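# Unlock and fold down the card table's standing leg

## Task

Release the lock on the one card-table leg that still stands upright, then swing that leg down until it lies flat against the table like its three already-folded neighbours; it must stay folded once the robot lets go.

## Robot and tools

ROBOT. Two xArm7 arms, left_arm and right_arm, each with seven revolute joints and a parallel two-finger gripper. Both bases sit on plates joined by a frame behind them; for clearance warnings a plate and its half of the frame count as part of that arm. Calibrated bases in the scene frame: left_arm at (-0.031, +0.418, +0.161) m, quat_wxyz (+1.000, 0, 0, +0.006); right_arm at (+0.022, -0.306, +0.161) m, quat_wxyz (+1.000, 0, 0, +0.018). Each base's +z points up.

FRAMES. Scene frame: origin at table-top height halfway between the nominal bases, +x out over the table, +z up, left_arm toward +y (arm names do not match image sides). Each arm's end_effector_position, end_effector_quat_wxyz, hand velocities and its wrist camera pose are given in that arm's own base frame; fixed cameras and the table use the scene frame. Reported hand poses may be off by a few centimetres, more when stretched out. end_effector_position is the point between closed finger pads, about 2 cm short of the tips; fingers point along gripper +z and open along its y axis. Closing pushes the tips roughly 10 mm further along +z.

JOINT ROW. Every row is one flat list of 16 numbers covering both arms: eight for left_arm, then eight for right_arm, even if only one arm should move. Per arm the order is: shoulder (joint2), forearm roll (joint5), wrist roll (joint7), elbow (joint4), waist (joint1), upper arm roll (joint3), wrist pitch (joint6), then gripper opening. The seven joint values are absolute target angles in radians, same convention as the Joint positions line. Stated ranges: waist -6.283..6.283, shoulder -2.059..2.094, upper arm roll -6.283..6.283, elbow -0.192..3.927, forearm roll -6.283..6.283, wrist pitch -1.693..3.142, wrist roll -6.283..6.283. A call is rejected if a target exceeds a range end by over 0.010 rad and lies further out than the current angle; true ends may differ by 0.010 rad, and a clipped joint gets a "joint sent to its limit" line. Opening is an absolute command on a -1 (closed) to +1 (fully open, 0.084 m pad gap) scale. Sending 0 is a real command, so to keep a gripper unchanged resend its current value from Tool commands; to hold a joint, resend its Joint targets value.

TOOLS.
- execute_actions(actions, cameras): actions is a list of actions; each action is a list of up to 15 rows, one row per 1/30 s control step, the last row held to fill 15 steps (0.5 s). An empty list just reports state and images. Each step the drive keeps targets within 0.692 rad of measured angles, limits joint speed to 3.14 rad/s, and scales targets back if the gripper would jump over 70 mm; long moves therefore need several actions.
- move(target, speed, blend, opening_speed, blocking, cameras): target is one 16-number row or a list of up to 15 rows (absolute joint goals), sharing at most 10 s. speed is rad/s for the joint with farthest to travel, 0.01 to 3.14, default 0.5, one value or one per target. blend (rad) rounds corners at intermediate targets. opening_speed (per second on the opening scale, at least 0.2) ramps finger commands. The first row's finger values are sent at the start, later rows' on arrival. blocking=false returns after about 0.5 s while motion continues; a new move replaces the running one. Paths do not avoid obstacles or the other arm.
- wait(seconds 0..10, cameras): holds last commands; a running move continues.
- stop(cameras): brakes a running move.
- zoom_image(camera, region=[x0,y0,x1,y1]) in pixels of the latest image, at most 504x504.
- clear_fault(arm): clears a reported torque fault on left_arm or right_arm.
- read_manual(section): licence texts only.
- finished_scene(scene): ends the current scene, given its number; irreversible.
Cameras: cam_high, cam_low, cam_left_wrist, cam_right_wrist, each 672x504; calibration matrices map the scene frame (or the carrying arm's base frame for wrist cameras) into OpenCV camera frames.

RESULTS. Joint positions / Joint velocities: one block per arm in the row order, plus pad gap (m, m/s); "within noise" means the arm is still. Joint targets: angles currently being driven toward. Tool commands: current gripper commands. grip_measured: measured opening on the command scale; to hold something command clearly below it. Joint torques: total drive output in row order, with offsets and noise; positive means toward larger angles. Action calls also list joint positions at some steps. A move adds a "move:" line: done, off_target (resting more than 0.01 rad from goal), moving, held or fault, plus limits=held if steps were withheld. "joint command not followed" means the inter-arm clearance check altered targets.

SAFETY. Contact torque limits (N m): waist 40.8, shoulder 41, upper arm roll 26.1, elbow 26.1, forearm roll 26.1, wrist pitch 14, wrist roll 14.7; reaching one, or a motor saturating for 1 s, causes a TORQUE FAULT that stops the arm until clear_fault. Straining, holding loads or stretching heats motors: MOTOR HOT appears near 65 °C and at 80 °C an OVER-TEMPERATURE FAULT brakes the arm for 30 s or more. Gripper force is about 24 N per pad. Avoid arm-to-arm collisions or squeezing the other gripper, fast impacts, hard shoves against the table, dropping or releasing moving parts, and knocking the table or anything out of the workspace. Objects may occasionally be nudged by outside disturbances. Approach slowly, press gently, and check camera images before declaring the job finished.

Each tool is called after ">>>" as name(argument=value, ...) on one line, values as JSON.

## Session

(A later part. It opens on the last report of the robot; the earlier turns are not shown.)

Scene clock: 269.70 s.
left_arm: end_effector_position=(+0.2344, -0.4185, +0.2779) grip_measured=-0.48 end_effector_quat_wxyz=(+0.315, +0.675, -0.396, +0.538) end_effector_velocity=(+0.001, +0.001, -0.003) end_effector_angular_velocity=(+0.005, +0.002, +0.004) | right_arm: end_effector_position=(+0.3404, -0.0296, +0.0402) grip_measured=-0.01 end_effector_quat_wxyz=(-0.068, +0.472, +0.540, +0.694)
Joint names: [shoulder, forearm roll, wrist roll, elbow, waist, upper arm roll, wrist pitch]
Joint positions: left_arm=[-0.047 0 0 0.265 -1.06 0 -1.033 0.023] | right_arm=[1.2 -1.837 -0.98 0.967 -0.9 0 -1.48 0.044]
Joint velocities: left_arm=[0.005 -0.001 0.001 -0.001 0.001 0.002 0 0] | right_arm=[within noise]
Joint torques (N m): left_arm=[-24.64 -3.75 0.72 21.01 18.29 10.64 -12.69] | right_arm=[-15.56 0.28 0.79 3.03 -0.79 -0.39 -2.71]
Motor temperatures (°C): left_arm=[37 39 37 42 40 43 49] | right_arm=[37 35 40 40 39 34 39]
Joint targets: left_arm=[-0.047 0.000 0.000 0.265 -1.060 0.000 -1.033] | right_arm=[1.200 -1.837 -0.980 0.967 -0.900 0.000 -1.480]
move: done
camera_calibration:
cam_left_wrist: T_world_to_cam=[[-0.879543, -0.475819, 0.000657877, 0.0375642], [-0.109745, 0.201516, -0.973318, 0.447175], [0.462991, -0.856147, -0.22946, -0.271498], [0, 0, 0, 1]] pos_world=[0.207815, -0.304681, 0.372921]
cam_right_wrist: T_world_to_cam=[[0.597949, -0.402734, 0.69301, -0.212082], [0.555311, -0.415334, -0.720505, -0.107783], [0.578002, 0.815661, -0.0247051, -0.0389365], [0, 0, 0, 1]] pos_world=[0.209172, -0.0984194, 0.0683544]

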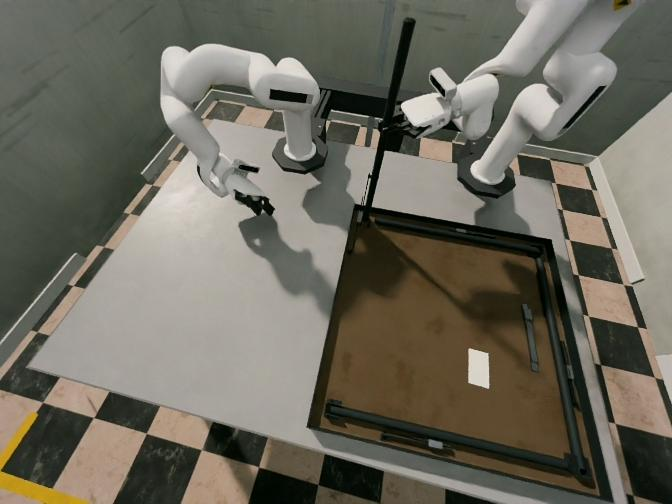

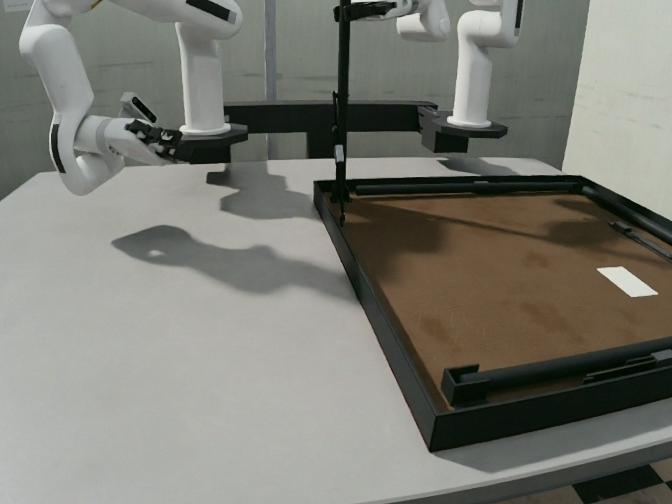

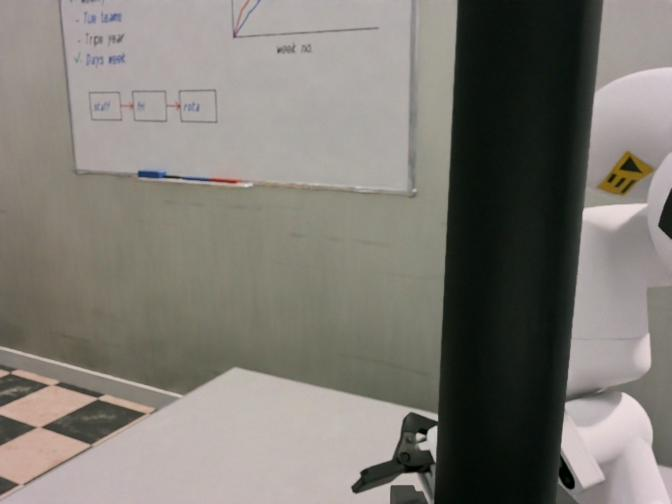

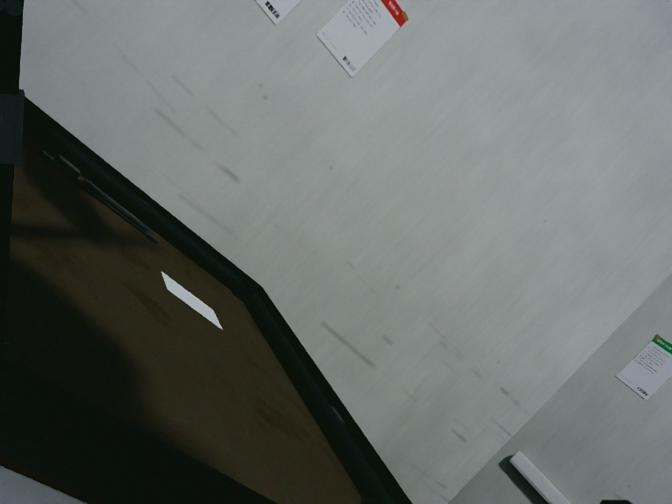

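>>> move(target=[-0.026,0,0,0.265,-1.060,0,-1.033,-0.65,1.2,-1.837,-0.98,0.967,-0.6,0,-1.48,0], speed=0.5, cameras=[])

>>> move(target=[-0.026,0,0,0.265,-1.060,0,-1.033,0.2,1.303,-1.837,-0.98,0.967,-0.317,0,-1.48,0.3], opening_speed=0.5)

>>> zoom_image(camera="cam_right_wrist", region=[230, 150, 480, 400])

Scene clock: 275.63 s.
left_arm: end_effector_position=(+0.2346, -0.4186, +0.2685) grip_measured=-0.48 end_effector_quat_wxyz=(+0.311, +0.680, -0.398, +0.531) | right_arm: end_effector_position=(+0.3340, +0.0723, +0.0402) grip_measured=-0.01 end_effector_quat_wxyz=(-0.171, +0.386, +0.604, +0.676)
Joint names: [shoulder, forearm roll, wrist roll, elbow, waist, upper arm roll, wrist pitch]
Joint positions: left_arm=[-0.026 0 0 0.265 -1.06 0 -1.036 0.023] | right_arm=[1.2 -1.837 -0.98 0.967 -0.6 0 -1.48 0.044]
Joint velocities: within noise
Joint torques (N m): left_arm=[11.81 -2.07 -1.45 -10.24 1.01 7.89 11.07] | right_arm=[-15.6 0.44 0.55 3.08 3.26 2.42 -2.77]
Motor temperatures (°C): left_arm=[37 39 37 43 39 42 49] | right_arm=[37 35 40 40 39 34 39]
Joint targets: left_arm=[-0.026 0.000 0.000 0.265 -1.060 0.000 -1.033] | right_arm=[1.200 -1.837 -0.980 0.967 -0.600 0.000 -1.480]
move: done
No camera images: "cameras" was empty.

Scene clock: 277.67 s.
left_arm: end_effector_position=(+0.2346, -0.4186, +0.2677) grip_measured=+0.19 end_effector_quat_wxyz=(+0.311, +0.681, -0.399, +0.530) | right_arm: end_effector_position=(+0.2771, +0.1704, +0.0173) grip_measured=+0.29 end_effector_quat_wxyz=(-0.301, +0.323, +0.628, +0.640)
Joint names: [shoulder, forearm roll, wrist roll, elbow, waist, upper arm roll, wrist pitch]
Joint positions: left_arm=[-0.026 0 0 0.265 -1.06 0 -1.033 0.052] | right_arm=[1.303 -1.837 -0.98 0.967 -0.317 0 -1.48 0.056]
Joint velocities: within noise
Joint torques (N m): left_arm=[-19.41 0.45 1.41 12.5 -6.45 -3.45 -4.3] | right_arm=[-14.79 0.04 0.53 1.09 3.02 -0.02 -2.66]
Motor temperatures (°C): left_arm=[37 39 37 42 39 41 49] | right_arm=[37 35 40 40 39 34 39]
Joint targets: left_arm=[-0.026 0.000 0.000 0.265 -1.060 0.000 -1.033] | right_arm=[1.303 -1.837 -0.980 0.967 -0.317 0.000 -1.480]
move: done
camera_calibration:
cam_left_wrist: T_world_to_cam=[[-0.879384, -0.476111, 0.00108052, 0.0373557], [-0.120102, 0.219633, -0.968162, 0.445847], [0.460715, -0.851516, -0.250323, -0.265938], [0, 0, 0, 1]] pos_world=[0.208919, -0.306587, 0.365041]
cam_right_wrist: T_world_to_cam=[[0.78518, -0.0281816, 0.618626, -0.192272], [0.618413, -0.0167803, -0.785674, -0.090387], [0.0325223, 0.999462, 0.00425234, -0.0467202], [0, 0, 0, 1]] pos_world=[0.208384, 0.0397598, 0.0481283]

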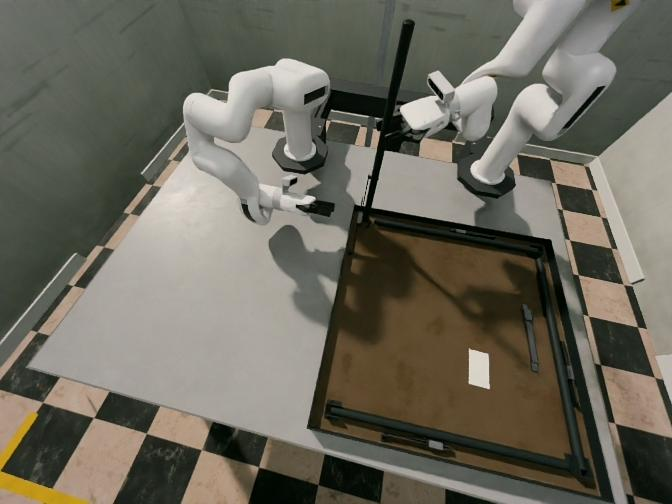

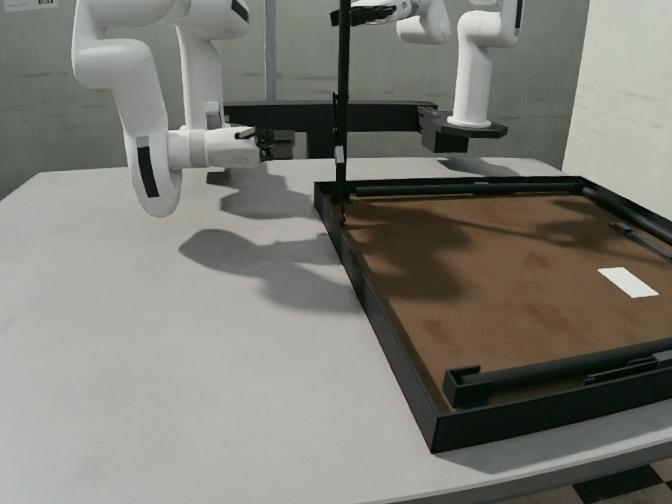

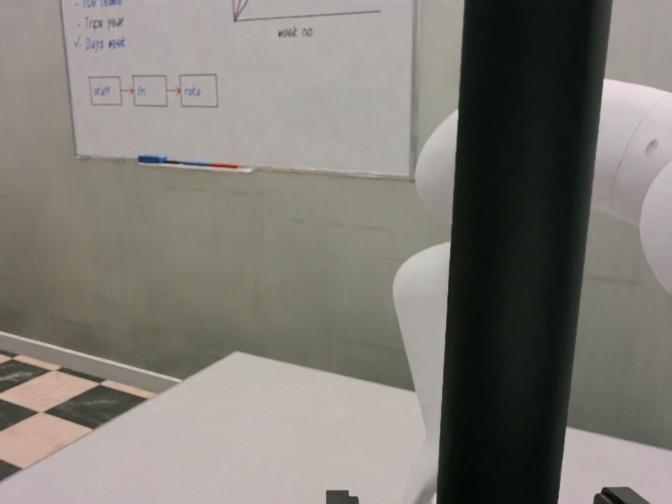

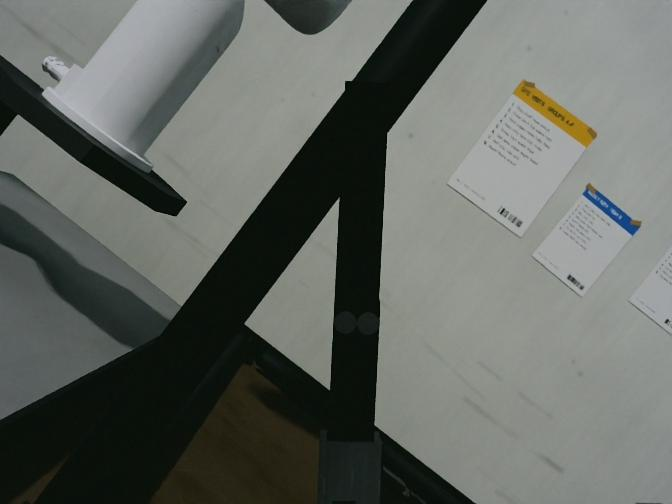

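Scaled by 2.016 from the camera's 672x504 image, which has a finer 960x720 frame.

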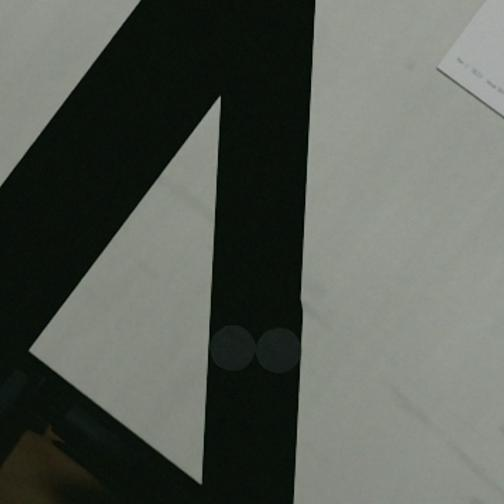

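>>> move(target=[[-0.026,0,0,0.265,-1.060,0,-1.033,0.4,1.4256,-1.4656,-1.059,1.0304,0.078,0,-1.6145,0.0],[-0.026,0,0,0.265,-1.060,0,-1.033,0.4,1.4256,-1.4656,-1.059,1.0304,0.078,0,-1.6145,-0.75]], speed=0.4, opening_speed=0.8, cameras=[])

>>> move(target=[-0.026,0,0,0.265,-1.060,0,-1.033,0.4,1.3783,-1.468,-0.883,1.0391,0.073,0,-1.607,-0.75], speed=0.06)

>>> zoom_image(camera="cam_right_wrist", region=[330, 50, 672, 504])

Scene clock: 296.30 s.
left_arm: end_effector_position=(+0.2346, -0.4186, +0.2677) grip_measured=+0.39 end_effector_quat_wxyz=(+0.311, +0.681, -0.399, +0.530) | right_arm: end_effector_position=(+0.2746, +0.2688, -0.0183) grip_measured=-0.49 end_effector_quat_wxyz=(-0.298, +0.320, +0.630, +0.641)
Joint names: [shoulder, forearm roll, wrist roll, elbow, waist, upper arm roll, wrist pitch]
Joint positions: left_arm=[-0.026 0 0 0.265 -1.06 0 -1.033 0.061] | right_arm=[1.426 -1.466 -1.059 1.03 0.078 0 -1.615 0.022]
Joint velocities: within noise
Joint torques (N m): left_arm=[-17.75 0.6 1.63 10.19 -6.74 -2.45 -2.47] | right_arm=[-16.8 1.59 -1.06 3.29 2.54 3.35 -2.28]
Motor temperatures (°C): left_arm=[37 38 37 39 39 38 45] | right_arm=[37 35 40 40 39 34 39]
Joint targets: left_arm=[-0.026 0.000 0.000 0.265 -1.060 0.000 -1.033] | right_arm=[1.426 -1.466 -1.059 1.030 0.078 0.000 -1.615]
move: done
No camera images: "cameras" was empty.

Scene clock: 299.70 s.
left_arm: end_effector_position=(+0.2346, -0.4186, +0.2677) grip_measured=+0.39 end_effector_quat_wxyz=(+0.311, +0.681, -0.399, +0.530) | right_arm: end_effector_position=(+0.2902, +0.2691, -0.0055) grip_measured=-0.48 end_effector_quat_wxyz=(-0.336, +0.358, +0.610, +0.622)
Joint names: [shoulder, forearm roll, wrist roll, elbow, waist, upper arm roll, wrist pitch]
Joint positions: left_arm=[-0.026 0 0 0.265 -1.06 0 -1.033 0.061] | right_arm=[1.378 -1.468 -0.883 1.039 0.073 0 -1.607 0.023]
Joint velocities: within noise
Joint torques (N m): left_arm=[-16.44 0.52 1.67 10 -6.71 -1.97 -1.7] | right_arm=[-25.99 -4.13 1.14 3.78 -1.19 8.58 -2.64]
Motor temperatures (°C): left_arm=[37 38 37 39 39 38 44] | right_arm=[37 35 40 40 39 34 39]
Joint targets: left_arm=[-0.026 0.000 0.000 0.265 -1.060 0.000 -1.033] | right_arm=[1.378 -1.468 -0.883 1.039 0.073 0.000 -1.607]
move: done
camera_calibration:
cam_left_wrist: T_world_to_cam=[[-0.879384, -0.476111, 0.00108052, 0.0373557], [-0.120102, 0.219633, -0.968162, 0.445847], [0.460715, -0.851516, -0.250323, -0.265938], [0, 0, 0, 1]] pos_world=[0.208919, -0.306587, 0.365041]
cam_right_wrist: T_world_to_cam=[[0.848528, -0.0298394, 0.528308, -0.20408], [0.528135, -0.0140581, -0.849044, -0.08958], [0.032762, 0.999456, 0.00383059, -0.145795], [0, 0, 0, 1]] pos_world=[0.225255, 0.138367, 0.0323184]

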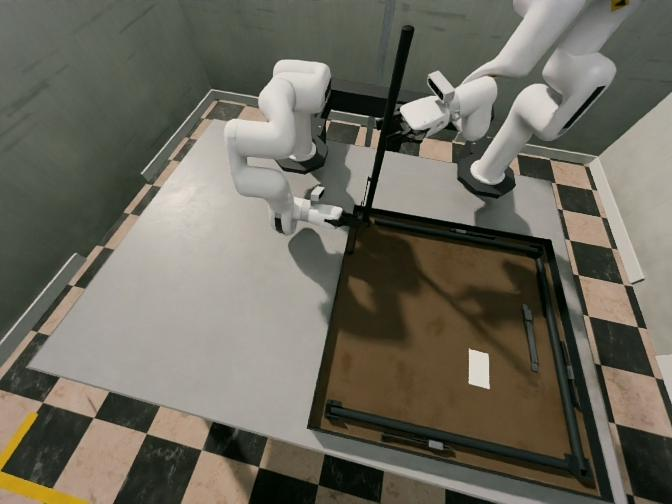

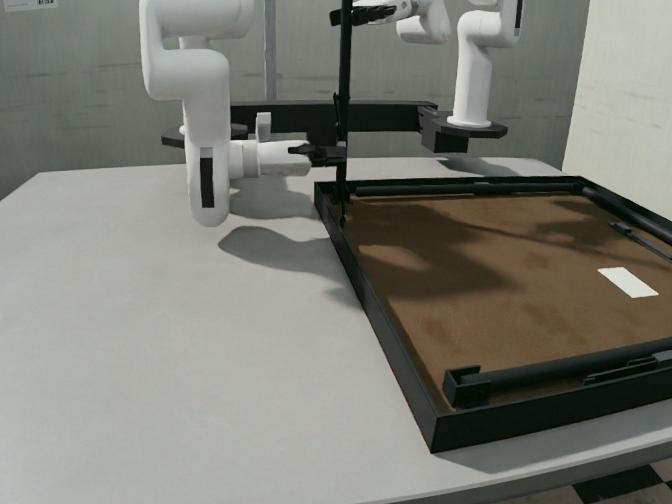

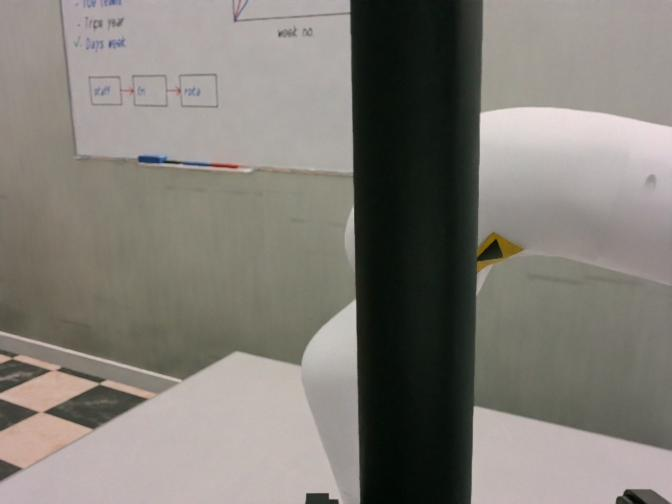

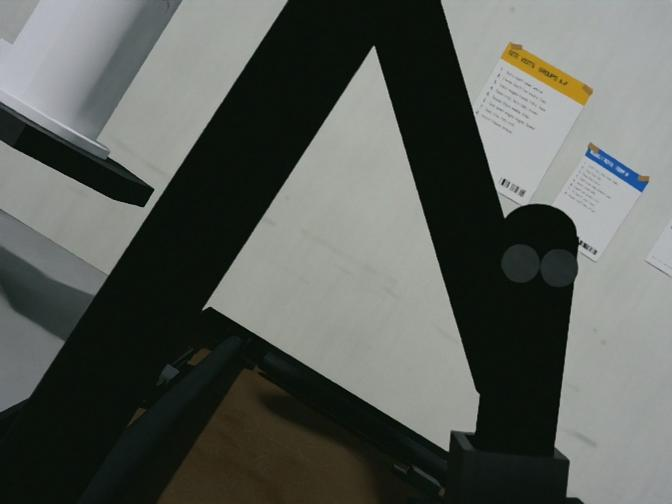

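Scaled by 1.110 from the camera's 672x504 image, which has a finer 960x720 frame.

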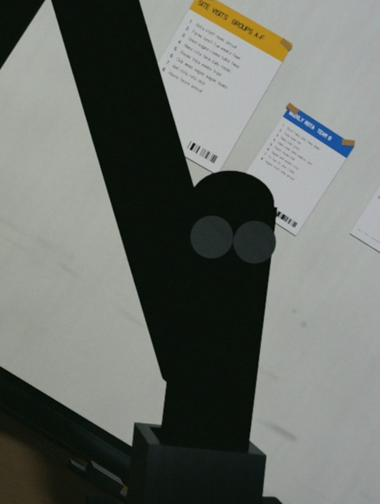

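>>> move(target=[[-0.065,0,0,0.265,-1.022,0,-1.033,0.4,1.3783,-1.468,-0.883,1.0391,0.073,0,-1.607,-0.75],[-0.065,0,0,0.265,-1.022,0,-1.033,-0.65,1.3783,-1.468,-0.883,1.0391,0.073,0,-1.607,-0.75],[-0.065,0,0,0.265,-1.022,0,-1.033,-0.65,1.3783,-1.468,-0.883,1.0391,0.073,0,-1.607,0.1]], opening_speed=0.8)

>>> move(target=[-0.065,0,0,0.265,-1.022,0,-1.033,-0.65,1.303,-1.837,-0.88,0.967,-0.317,0,-1.48,0.1])

Scene clock: 310.70 s.
left_arm: end_effector_position=(+0.2501, -0.4090, +0.2864) grip_measured=-0.47 end_effector_quat_wxyz=(+0.308, +0.677, -0.380, +0.549) | right_arm: end_effector_position=(+0.2903, +0.2691, -0.0055) grip_measured=+0.09 end_effector_quat_wxyz=(-0.336, +0.358, +0.610, +0.622)
Joint names: [shoulder, forearm roll, wrist roll, elbow, waist, upper arm roll, wrist pitch]
Joint positions: left_arm=[-0.065 0 0 0.265 -1.022 0 -1.033 0.023] | right_arm=[1.378 -1.468 -0.883 1.039 0.073 0 -1.607 0.048]
Joint velocities: within noise
Joint torques (N m): left_arm=[-13.49 0.38 1.64 9.95 -4.94 0.25 -5.02] | right_arm=[-21.38 1.47 -0.65 3.29 -2.78 0.76 -2.7]
Motor temperatures (°C): left_arm=[37 38 37 38 38 38 42] | right_arm=[38 35 40 40 39 34 40]
Joint targets: left_arm=[-0.065 0.000 0.000 0.265 -1.022 0.000 -1.033] | right_arm=[1.378 -1.468 -0.883 1.039 0.073 0.000 -1.607]
move: done
camera_calibration:
cam_left_wrist: T_world_to_cam=[[-0.860626, -0.509237, 0.000498442, 0.0375836], [-0.108632, 0.182635, -0.977161, 0.448322], [0.497516, -0.841024, -0.2125, -0.276048], [0, 0, 0, 1]] pos_world=[0.218386, -0.294903, 0.379404]
cam_right_wrist: T_world_to_cam=[[0.848644, -0.0298408, 0.528121, -0.204184], [0.527948, -0.0140527, -0.84916, -0.0895881], [0.0327611, 0.999456, 0.0038286, -0.145798], [0, 0, 0, 1]] pos_world=[0.225354, 0.138367, 0.0323176]

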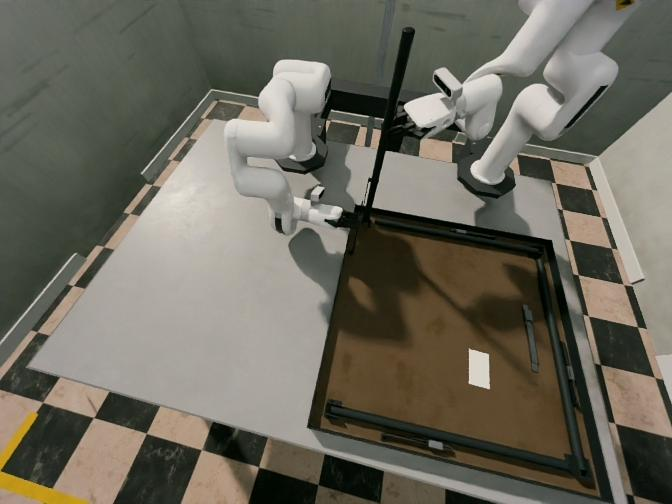

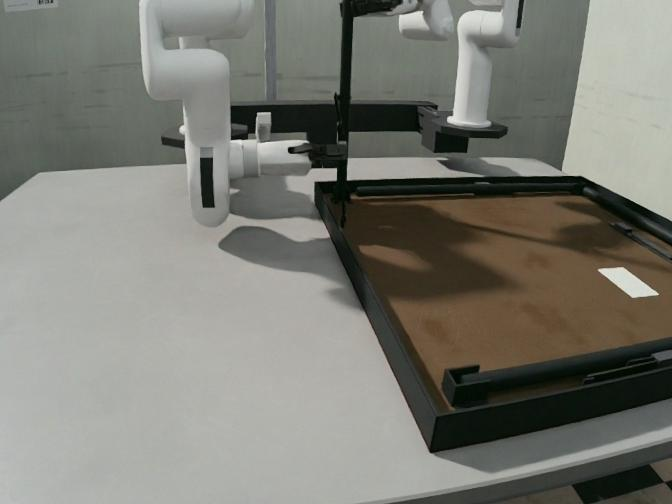

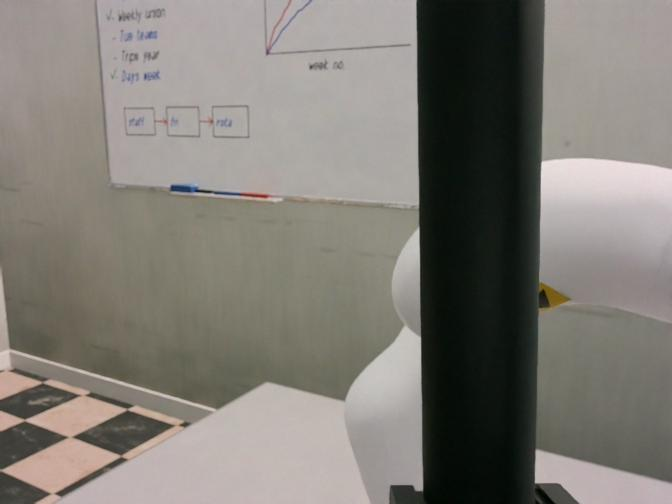

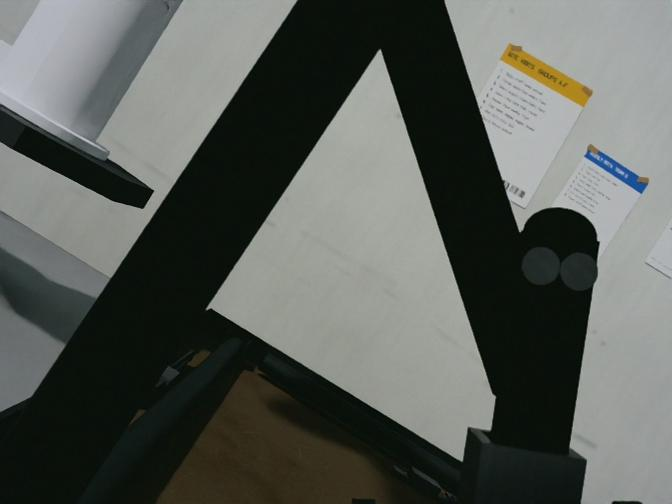

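Scene clock: 312.20 s.
left_arm: end_effector_position=(+0.2501, -0.4090, +0.2864) grip_measured=-0.47 end_effector_quat_wxyz=(+0.308, +0.677, -0.380, +0.549) | right_arm: end_effector_position=(+0.2772, +0.1704, +0.0172) grip_measured=+0.09 end_effector_quat_wxyz=(-0.332, +0.354, +0.612, +0.624)
Joint names: [shoulder, forearm roll, wrist roll, elbow, waist, upper arm roll, wrist pitch]
Joint positions: left_arm=[-0.065 0 0 0.265 -1.022 0 -1.033 0.023] | right_arm=[1.303 -1.837 -0.88 0.967 -0.317 0 -1.48 0.048]
Joint velocities: within noise
Joint torques (N m): left_arm=[-10.84 0.39 1.67 9.34 -4.92 0.24 -5.26] | right_arm=[-20.49 -2.02 1.64 -6.02 -3.48 3.49 0.31]
Motor temperatures (°C): left_arm=[37 38 37 38 38 38 42] | right_arm=[38 35 40 40 39 34 40]
Joint targets: left_arm=[-0.065 0.000 0.000 0.265 -1.022 0.000 -1.033] | right_arm=[1.303 -1.837 -0.880 0.967 -0.317 0.000 -1.480]
move: done
camera_calibration:
cam_left_wrist: T_world_to_cam=[[-0.860698, -0.509115, 0.000491945, 0.0375517], [-0.108549, 0.182565, -0.977183, 0.448281], [0.497409, -0.841113, -0.212397, -0.27604], [0, 0, 0, 1]] pos_world=[0.218286, -0.294903, 0.379404]
cam_right_wrist: T_world_to_cam=[[0.842993, -0.0301816, 0.537076, -0.206523], [0.536917, -0.0138557, -0.843521, -0.067308], [0.0329004, 0.999448, 0.00452471, -0.046859], [0, 0, 0, 1]] pos_world=[0.211778, 0.0396673, 0.0543549]

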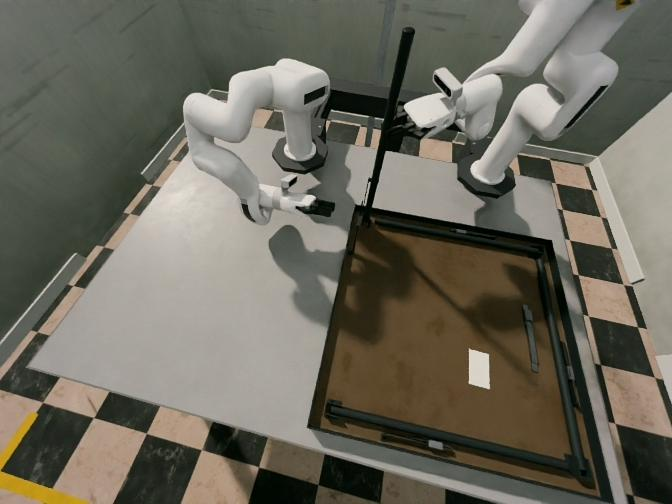

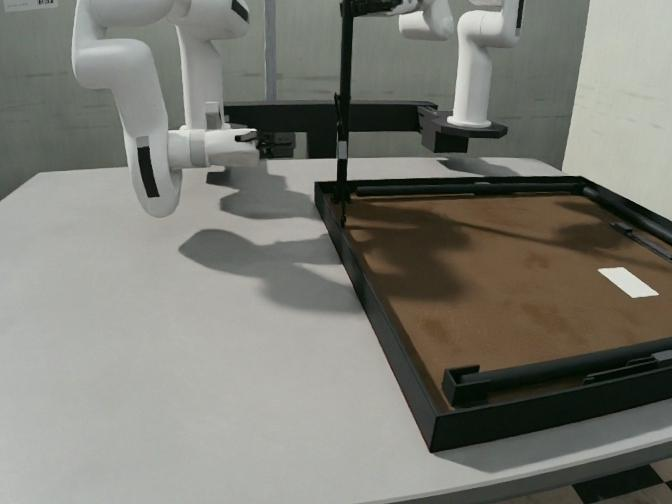

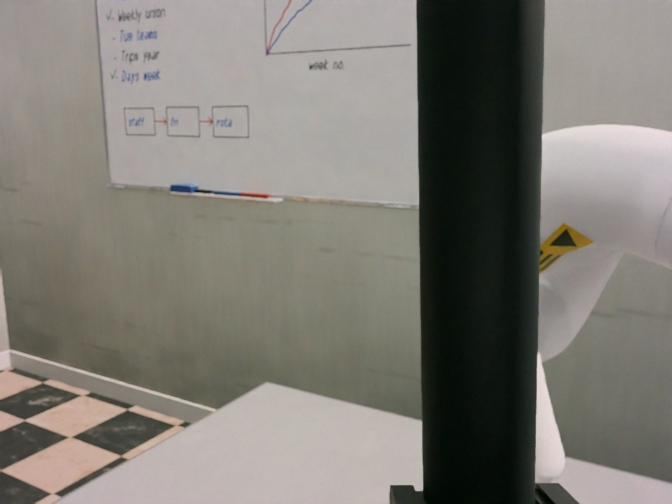

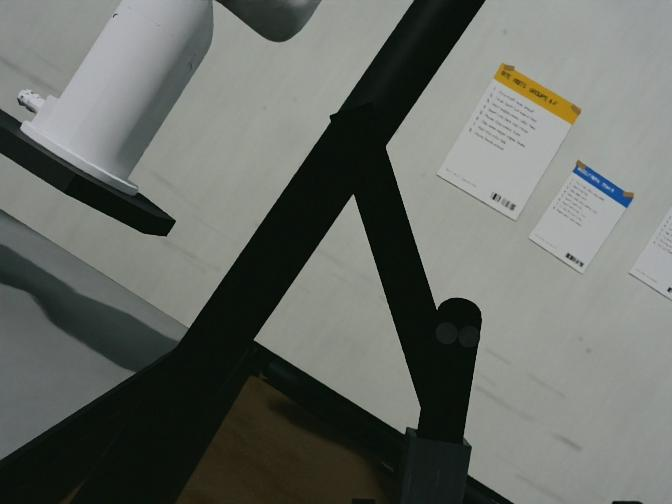

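>>> move(target=[0.047,0,-0.261,0.545,-0.841,0,-0.673,-0.65,1.2,-1.837,-0.98,0.967,-0.9,0,-1.48,0], speed=0.15)

Scene clock: 318.50 s.
left_arm: end_effector_position=(+0.3728, -0.4167, +0.2655) grip_measured=-0.48 end_effector_quat_wxyz=(+0.289, +0.799, -0.238, +0.471) | right_arm: end_effector_position=(+0.3404, -0.0295, +0.0402) grip_measured=-0.01 end_effector_quat_wxyz=(-0.068, +0.472, +0.540, +0.694)
Joint names: [shoulder, forearm roll, wrist roll, elbow, waist, upper arm roll, wrist pitch]
Joint positions: left_arm=[0.047 0 -0.261 0.545 -0.841 0 -0.673 0.023] | right_arm=[1.2 -1.837 -0.98 0.967 -0.9 0 -1.48 0.044]
Joint velocities: within noise
Joint torques (N m): left_arm=[-29.73 -3.41 -2.67 26.99 20.14 10.76 -9.83] | right_arm=[-21.44 -1.28 -1.21 -2.46 -3.72 2.26 -0.54]
Motor temperatures (°C): left_arm=[36 38 37 38 38 38 42] | right_arm=[38 35 40 40 39 34 39]
Joint targets: left_arm=[0.047 0.000 -0.261 0.545 -0.841 0.000 -0.673] | right_arm=[1.200 -1.837 -0.980 0.967 -0.900 0.000 -1.480]
move: done
camera_calibration:
cam_left_wrist: T_world_to_cam=[[-0.663112, -0.708669, 0.240978, -0.081429], [-0.444987, 0.114353, -0.888206, 0.515959], [0.601887, -0.696213, -0.391177, -0.279063], [0, 0, 0, 1]] pos_world=[0.343563, -0.310994, 0.368738]
cam_right_wrist: T_world_to_cam=[[0.598073, -0.402738, 0.6929, -0.21206], [0.555343, -0.415103, -0.720614, -0.107718], [0.577843, 0.815777, -0.0246042, -0.0389813], [0, 0, 0, 1]] pos_world=[0.209173, -0.0983187, 0.0683537]

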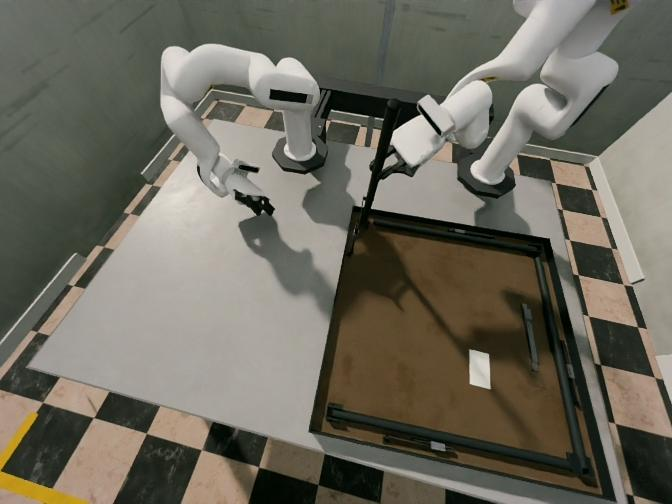

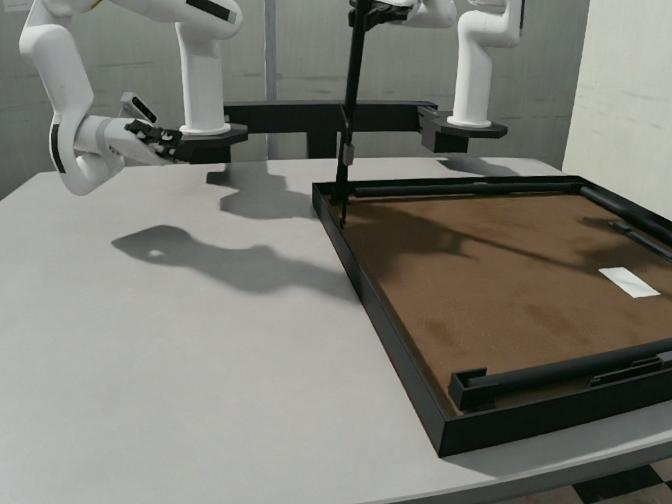

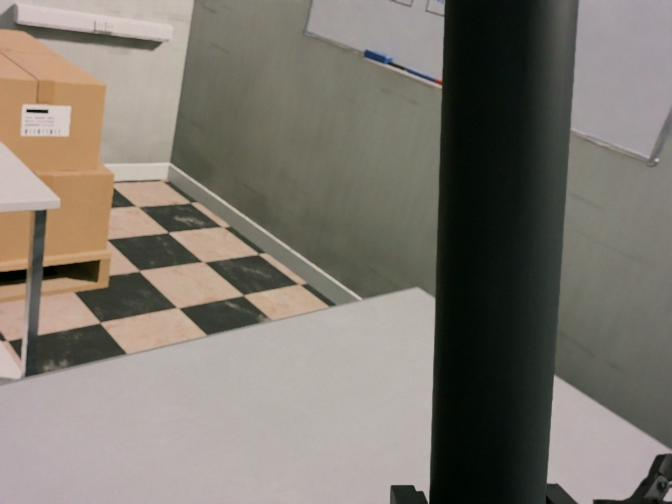

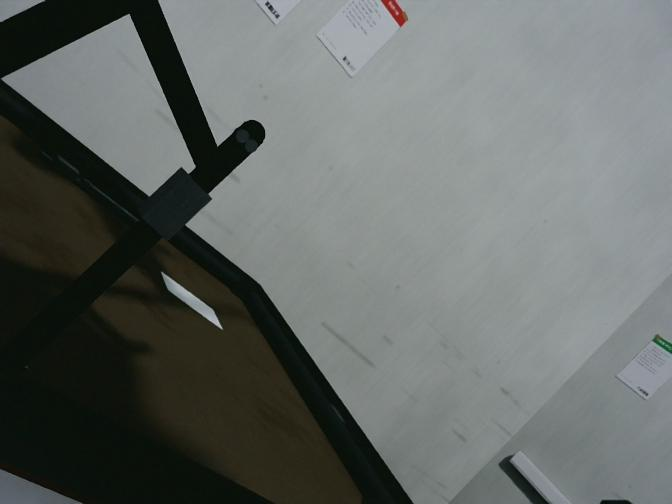

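>>> move(target=[[0.353,0,-0.428,0.910,-0.701,0,-0.414,-0.6,1.2,-1.837,-0.98,0.967,-0.9,0,-1.48,0],[0.719,0,-0.5335,1.320,-0.621,0,-0.170,-0.6,1.2,-1.837,-0.98,0.967,-0.9,0,-1.48,0]], speed=0.2, blend=0.08)

Scene clock: 325.93 s.
left_arm: end_effector_position=(+0.5852, -0.4190, +0.0868) grip_measured=-0.48 end_effector_quat_wxyz=(+0.205, +0.926, -0.041, +0.315) | right_arm: end_effector_position=(+0.3404, -0.0296, +0.0402) grip_measured=-0.01 end_effector_quat_wxyz=(-0.068, +0.472, +0.540, +0.694)
Joint names: [shoulder, forearm roll, wrist roll, elbow, waist, upper arm roll, wrist pitch]
Joint positions: left_arm=[0.719 0 -0.533 1.32 -0.621 0 -0.17 0.023] | right_arm=[1.2 -1.837 -0.98 0.967 -0.9 0 -1.48 0.044]
Joint velocities: within noise
Joint torques (N m): left_arm=[-23.11 -0.54 -0.99 6.82 24.91 13.08 2.53] | right_arm=[-19.69 -0.08 -0.86 0.21 -2.47 0.54 -1.6]
Motor temperatures (°C): left_arm=[37 38 37 40 38 39 43] | right_arm=[38 35 40 40 39 34 39]
Joint targets: left_arm=[0.719 0.000 -0.533 1.320 -0.621 0.000 -0.170] | right_arm=[1.200 -1.837 -0.980 0.967 -0.900 0.000 -1.480]
move: done
camera_calibration:
cam_left_wrist: T_world_to_cam=[[-0.214976, -0.90656, 0.363226, -0.254919], [-0.801171, -0.0489822, -0.596427, 0.566766], [0.558489, -0.419224, -0.71578, -0.308835], [0, 0, 0, 1]] pos_world=[0.571756, -0.33281, 0.20957]
cam_right_wrist: T_world_to_cam=[[0.597949, -0.402734, 0.69301, -0.212082], [0.555311, -0.415334, -0.720505, -0.107783], [0.578002, 0.815661, -0.0247051, -0.0389365], [0, 0, 0, 1]] pos_world=[0.209172, -0.0984194, 0.0683544]

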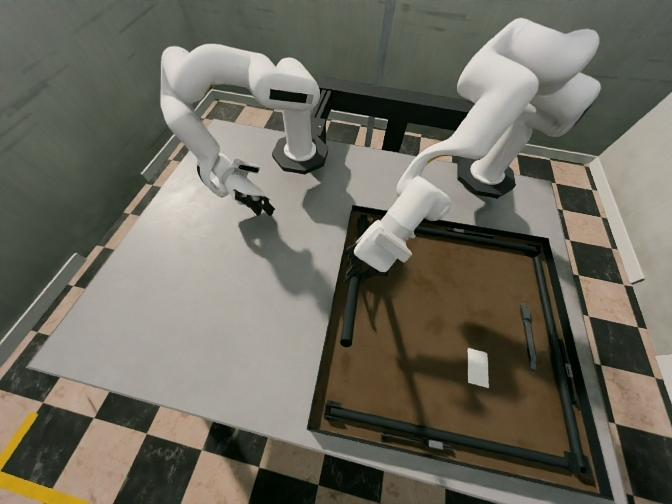

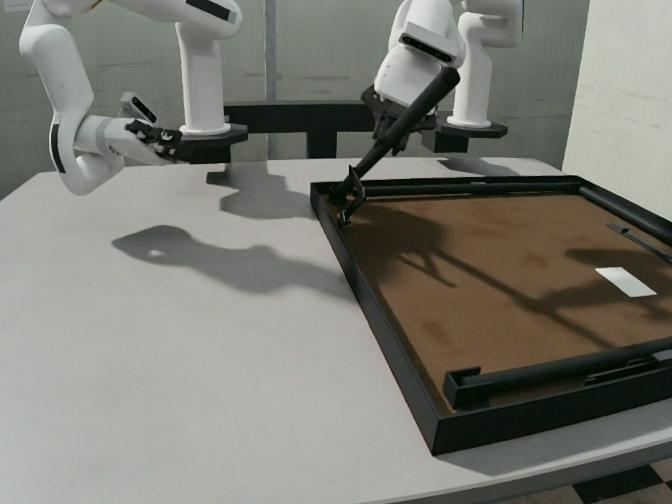

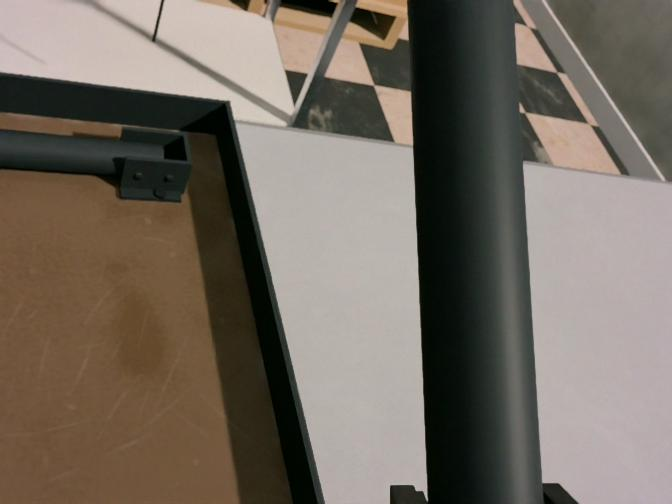

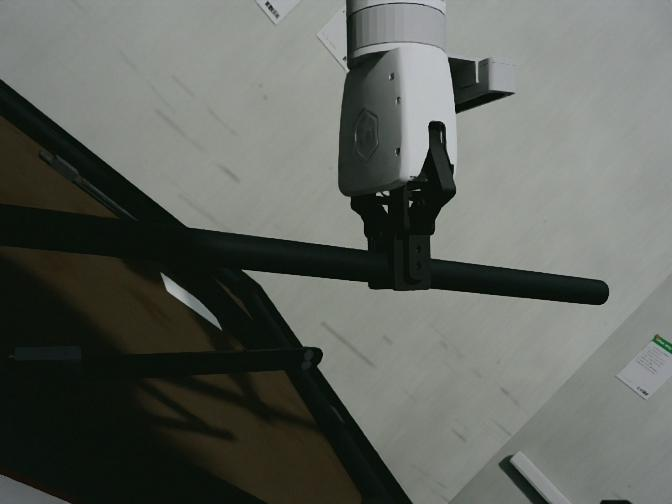

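>>> move(target=[1.128,0,-0.606,1.798,-0.585,0,0.099,-0.6,1.2,-1.837,-0.98,0.967,-0.9,0,-1.48,0], speed=0.15)

>>> zoom_image(camera="cam_low", region=[300, 80, 500, 280])

Scene clock: 331.77 s.
left_arm: end_effector_position=(+0.6339, -0.4201, -0.0457) grip_measured=-0.47 end_effector_quat_wxyz=(+0.158, +0.959, +0.010, +0.233) | right_arm: end_effector_position=(+0.3404, -0.0296, +0.0402) grip_measured=-0.01 end_effector_quat_wxyz=(-0.068, +0.472, +0.540, +0.694)
Joint names: [shoulder, forearm roll, wrist roll, elbow, waist, upper arm roll, wrist pitch]
Joint positions: left_arm=[1.128 0 -0.606 1.798 -0.585 0 0.099 0.023] | right_arm=[1.2 -1.837 -0.98 0.967 -0.9 0 -1.48 0.044]
Joint velocities: within noise
Joint torques (N m): left_arm=[-30.42 0.72 -0.91 11.1 28.64 13.68 1.53] | right_arm=[-18.64 0.34 -0.5 2.06 -1.74 -0.54 -2.48]
Motor temperatures (°C): left_arm=[37 38 37 40 39 40 42] | right_arm=[38 35 40 40 39 34 39]
Joint targets: left_arm=[1.128 0.000 -0.606 1.798 -0.585 0.000 0.099] | right_arm=[1.200 -1.837 -0.980 0.967 -0.900 0.000 -1.480]
move: done
camera_calibration:
cam_left_wrist: T_world_to_cam=[[-0.063237, -0.945679, 0.318893, -0.311925], [-0.893747, -0.0885236, -0.439749, 0.575937], [0.444091, -0.312818, -0.8396, -0.31976], [0, 0, 0, 1]] pos_world=[0.637019, -0.344023, 0.0842682]
cam_right_wrist: T_world_to_cam=[[0.597949, -0.402734, 0.69301, -0.212082], [0.555311, -0.415334, -0.720505, -0.107783], [0.578002, 0.815661, -0.0247051, -0.0389365], [0, 0, 0, 1]] pos_world=[0.209172, -0.0984194, 0.0683544]

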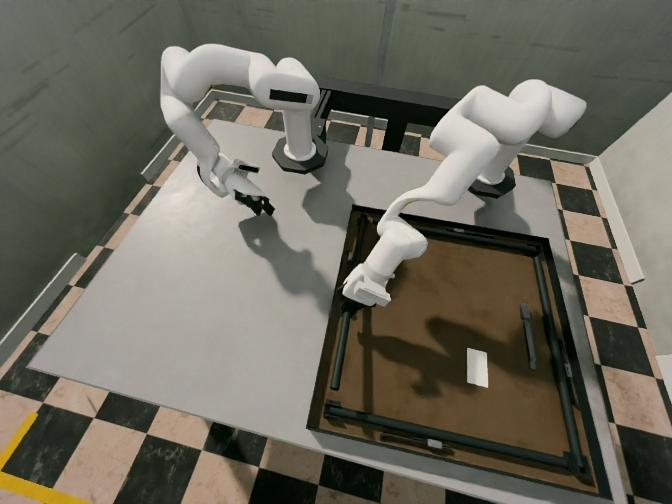

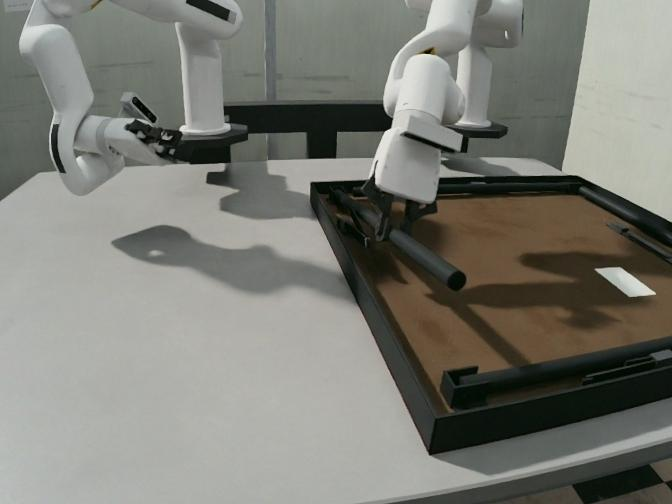

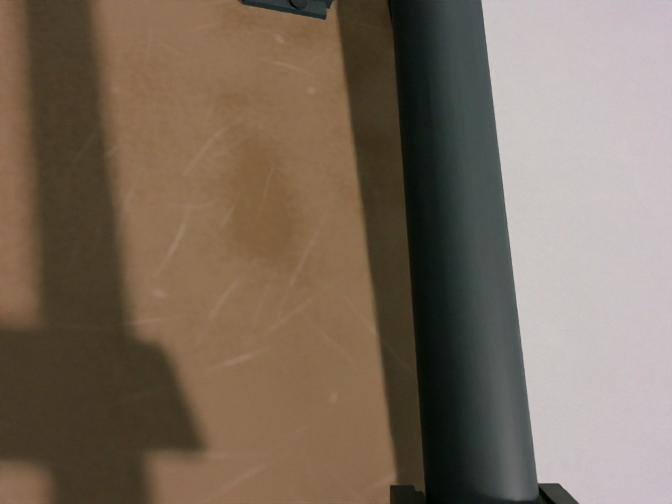

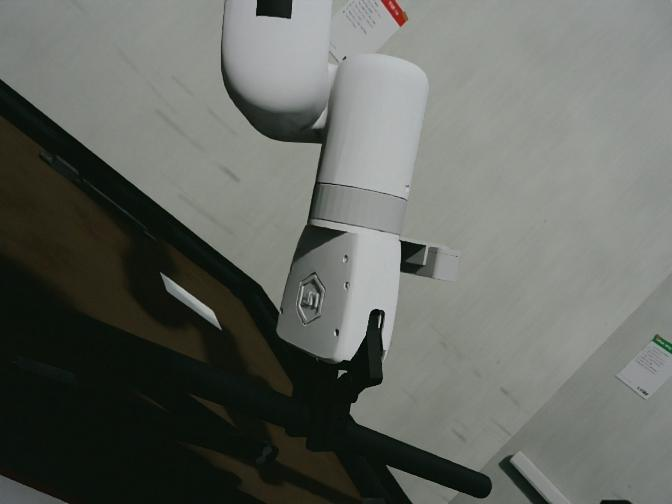

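Scaled by 2.520 from the camera's 672x504 image, which has a finer 960x720 frame.

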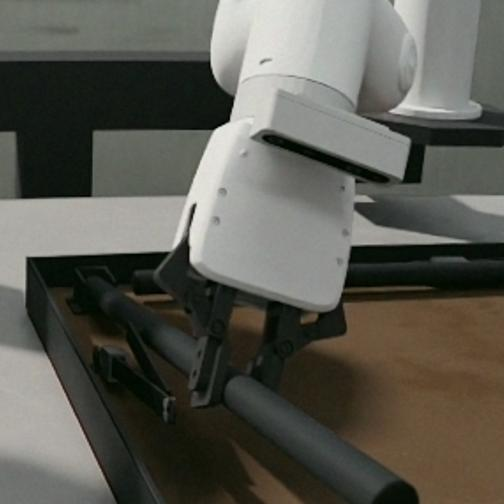

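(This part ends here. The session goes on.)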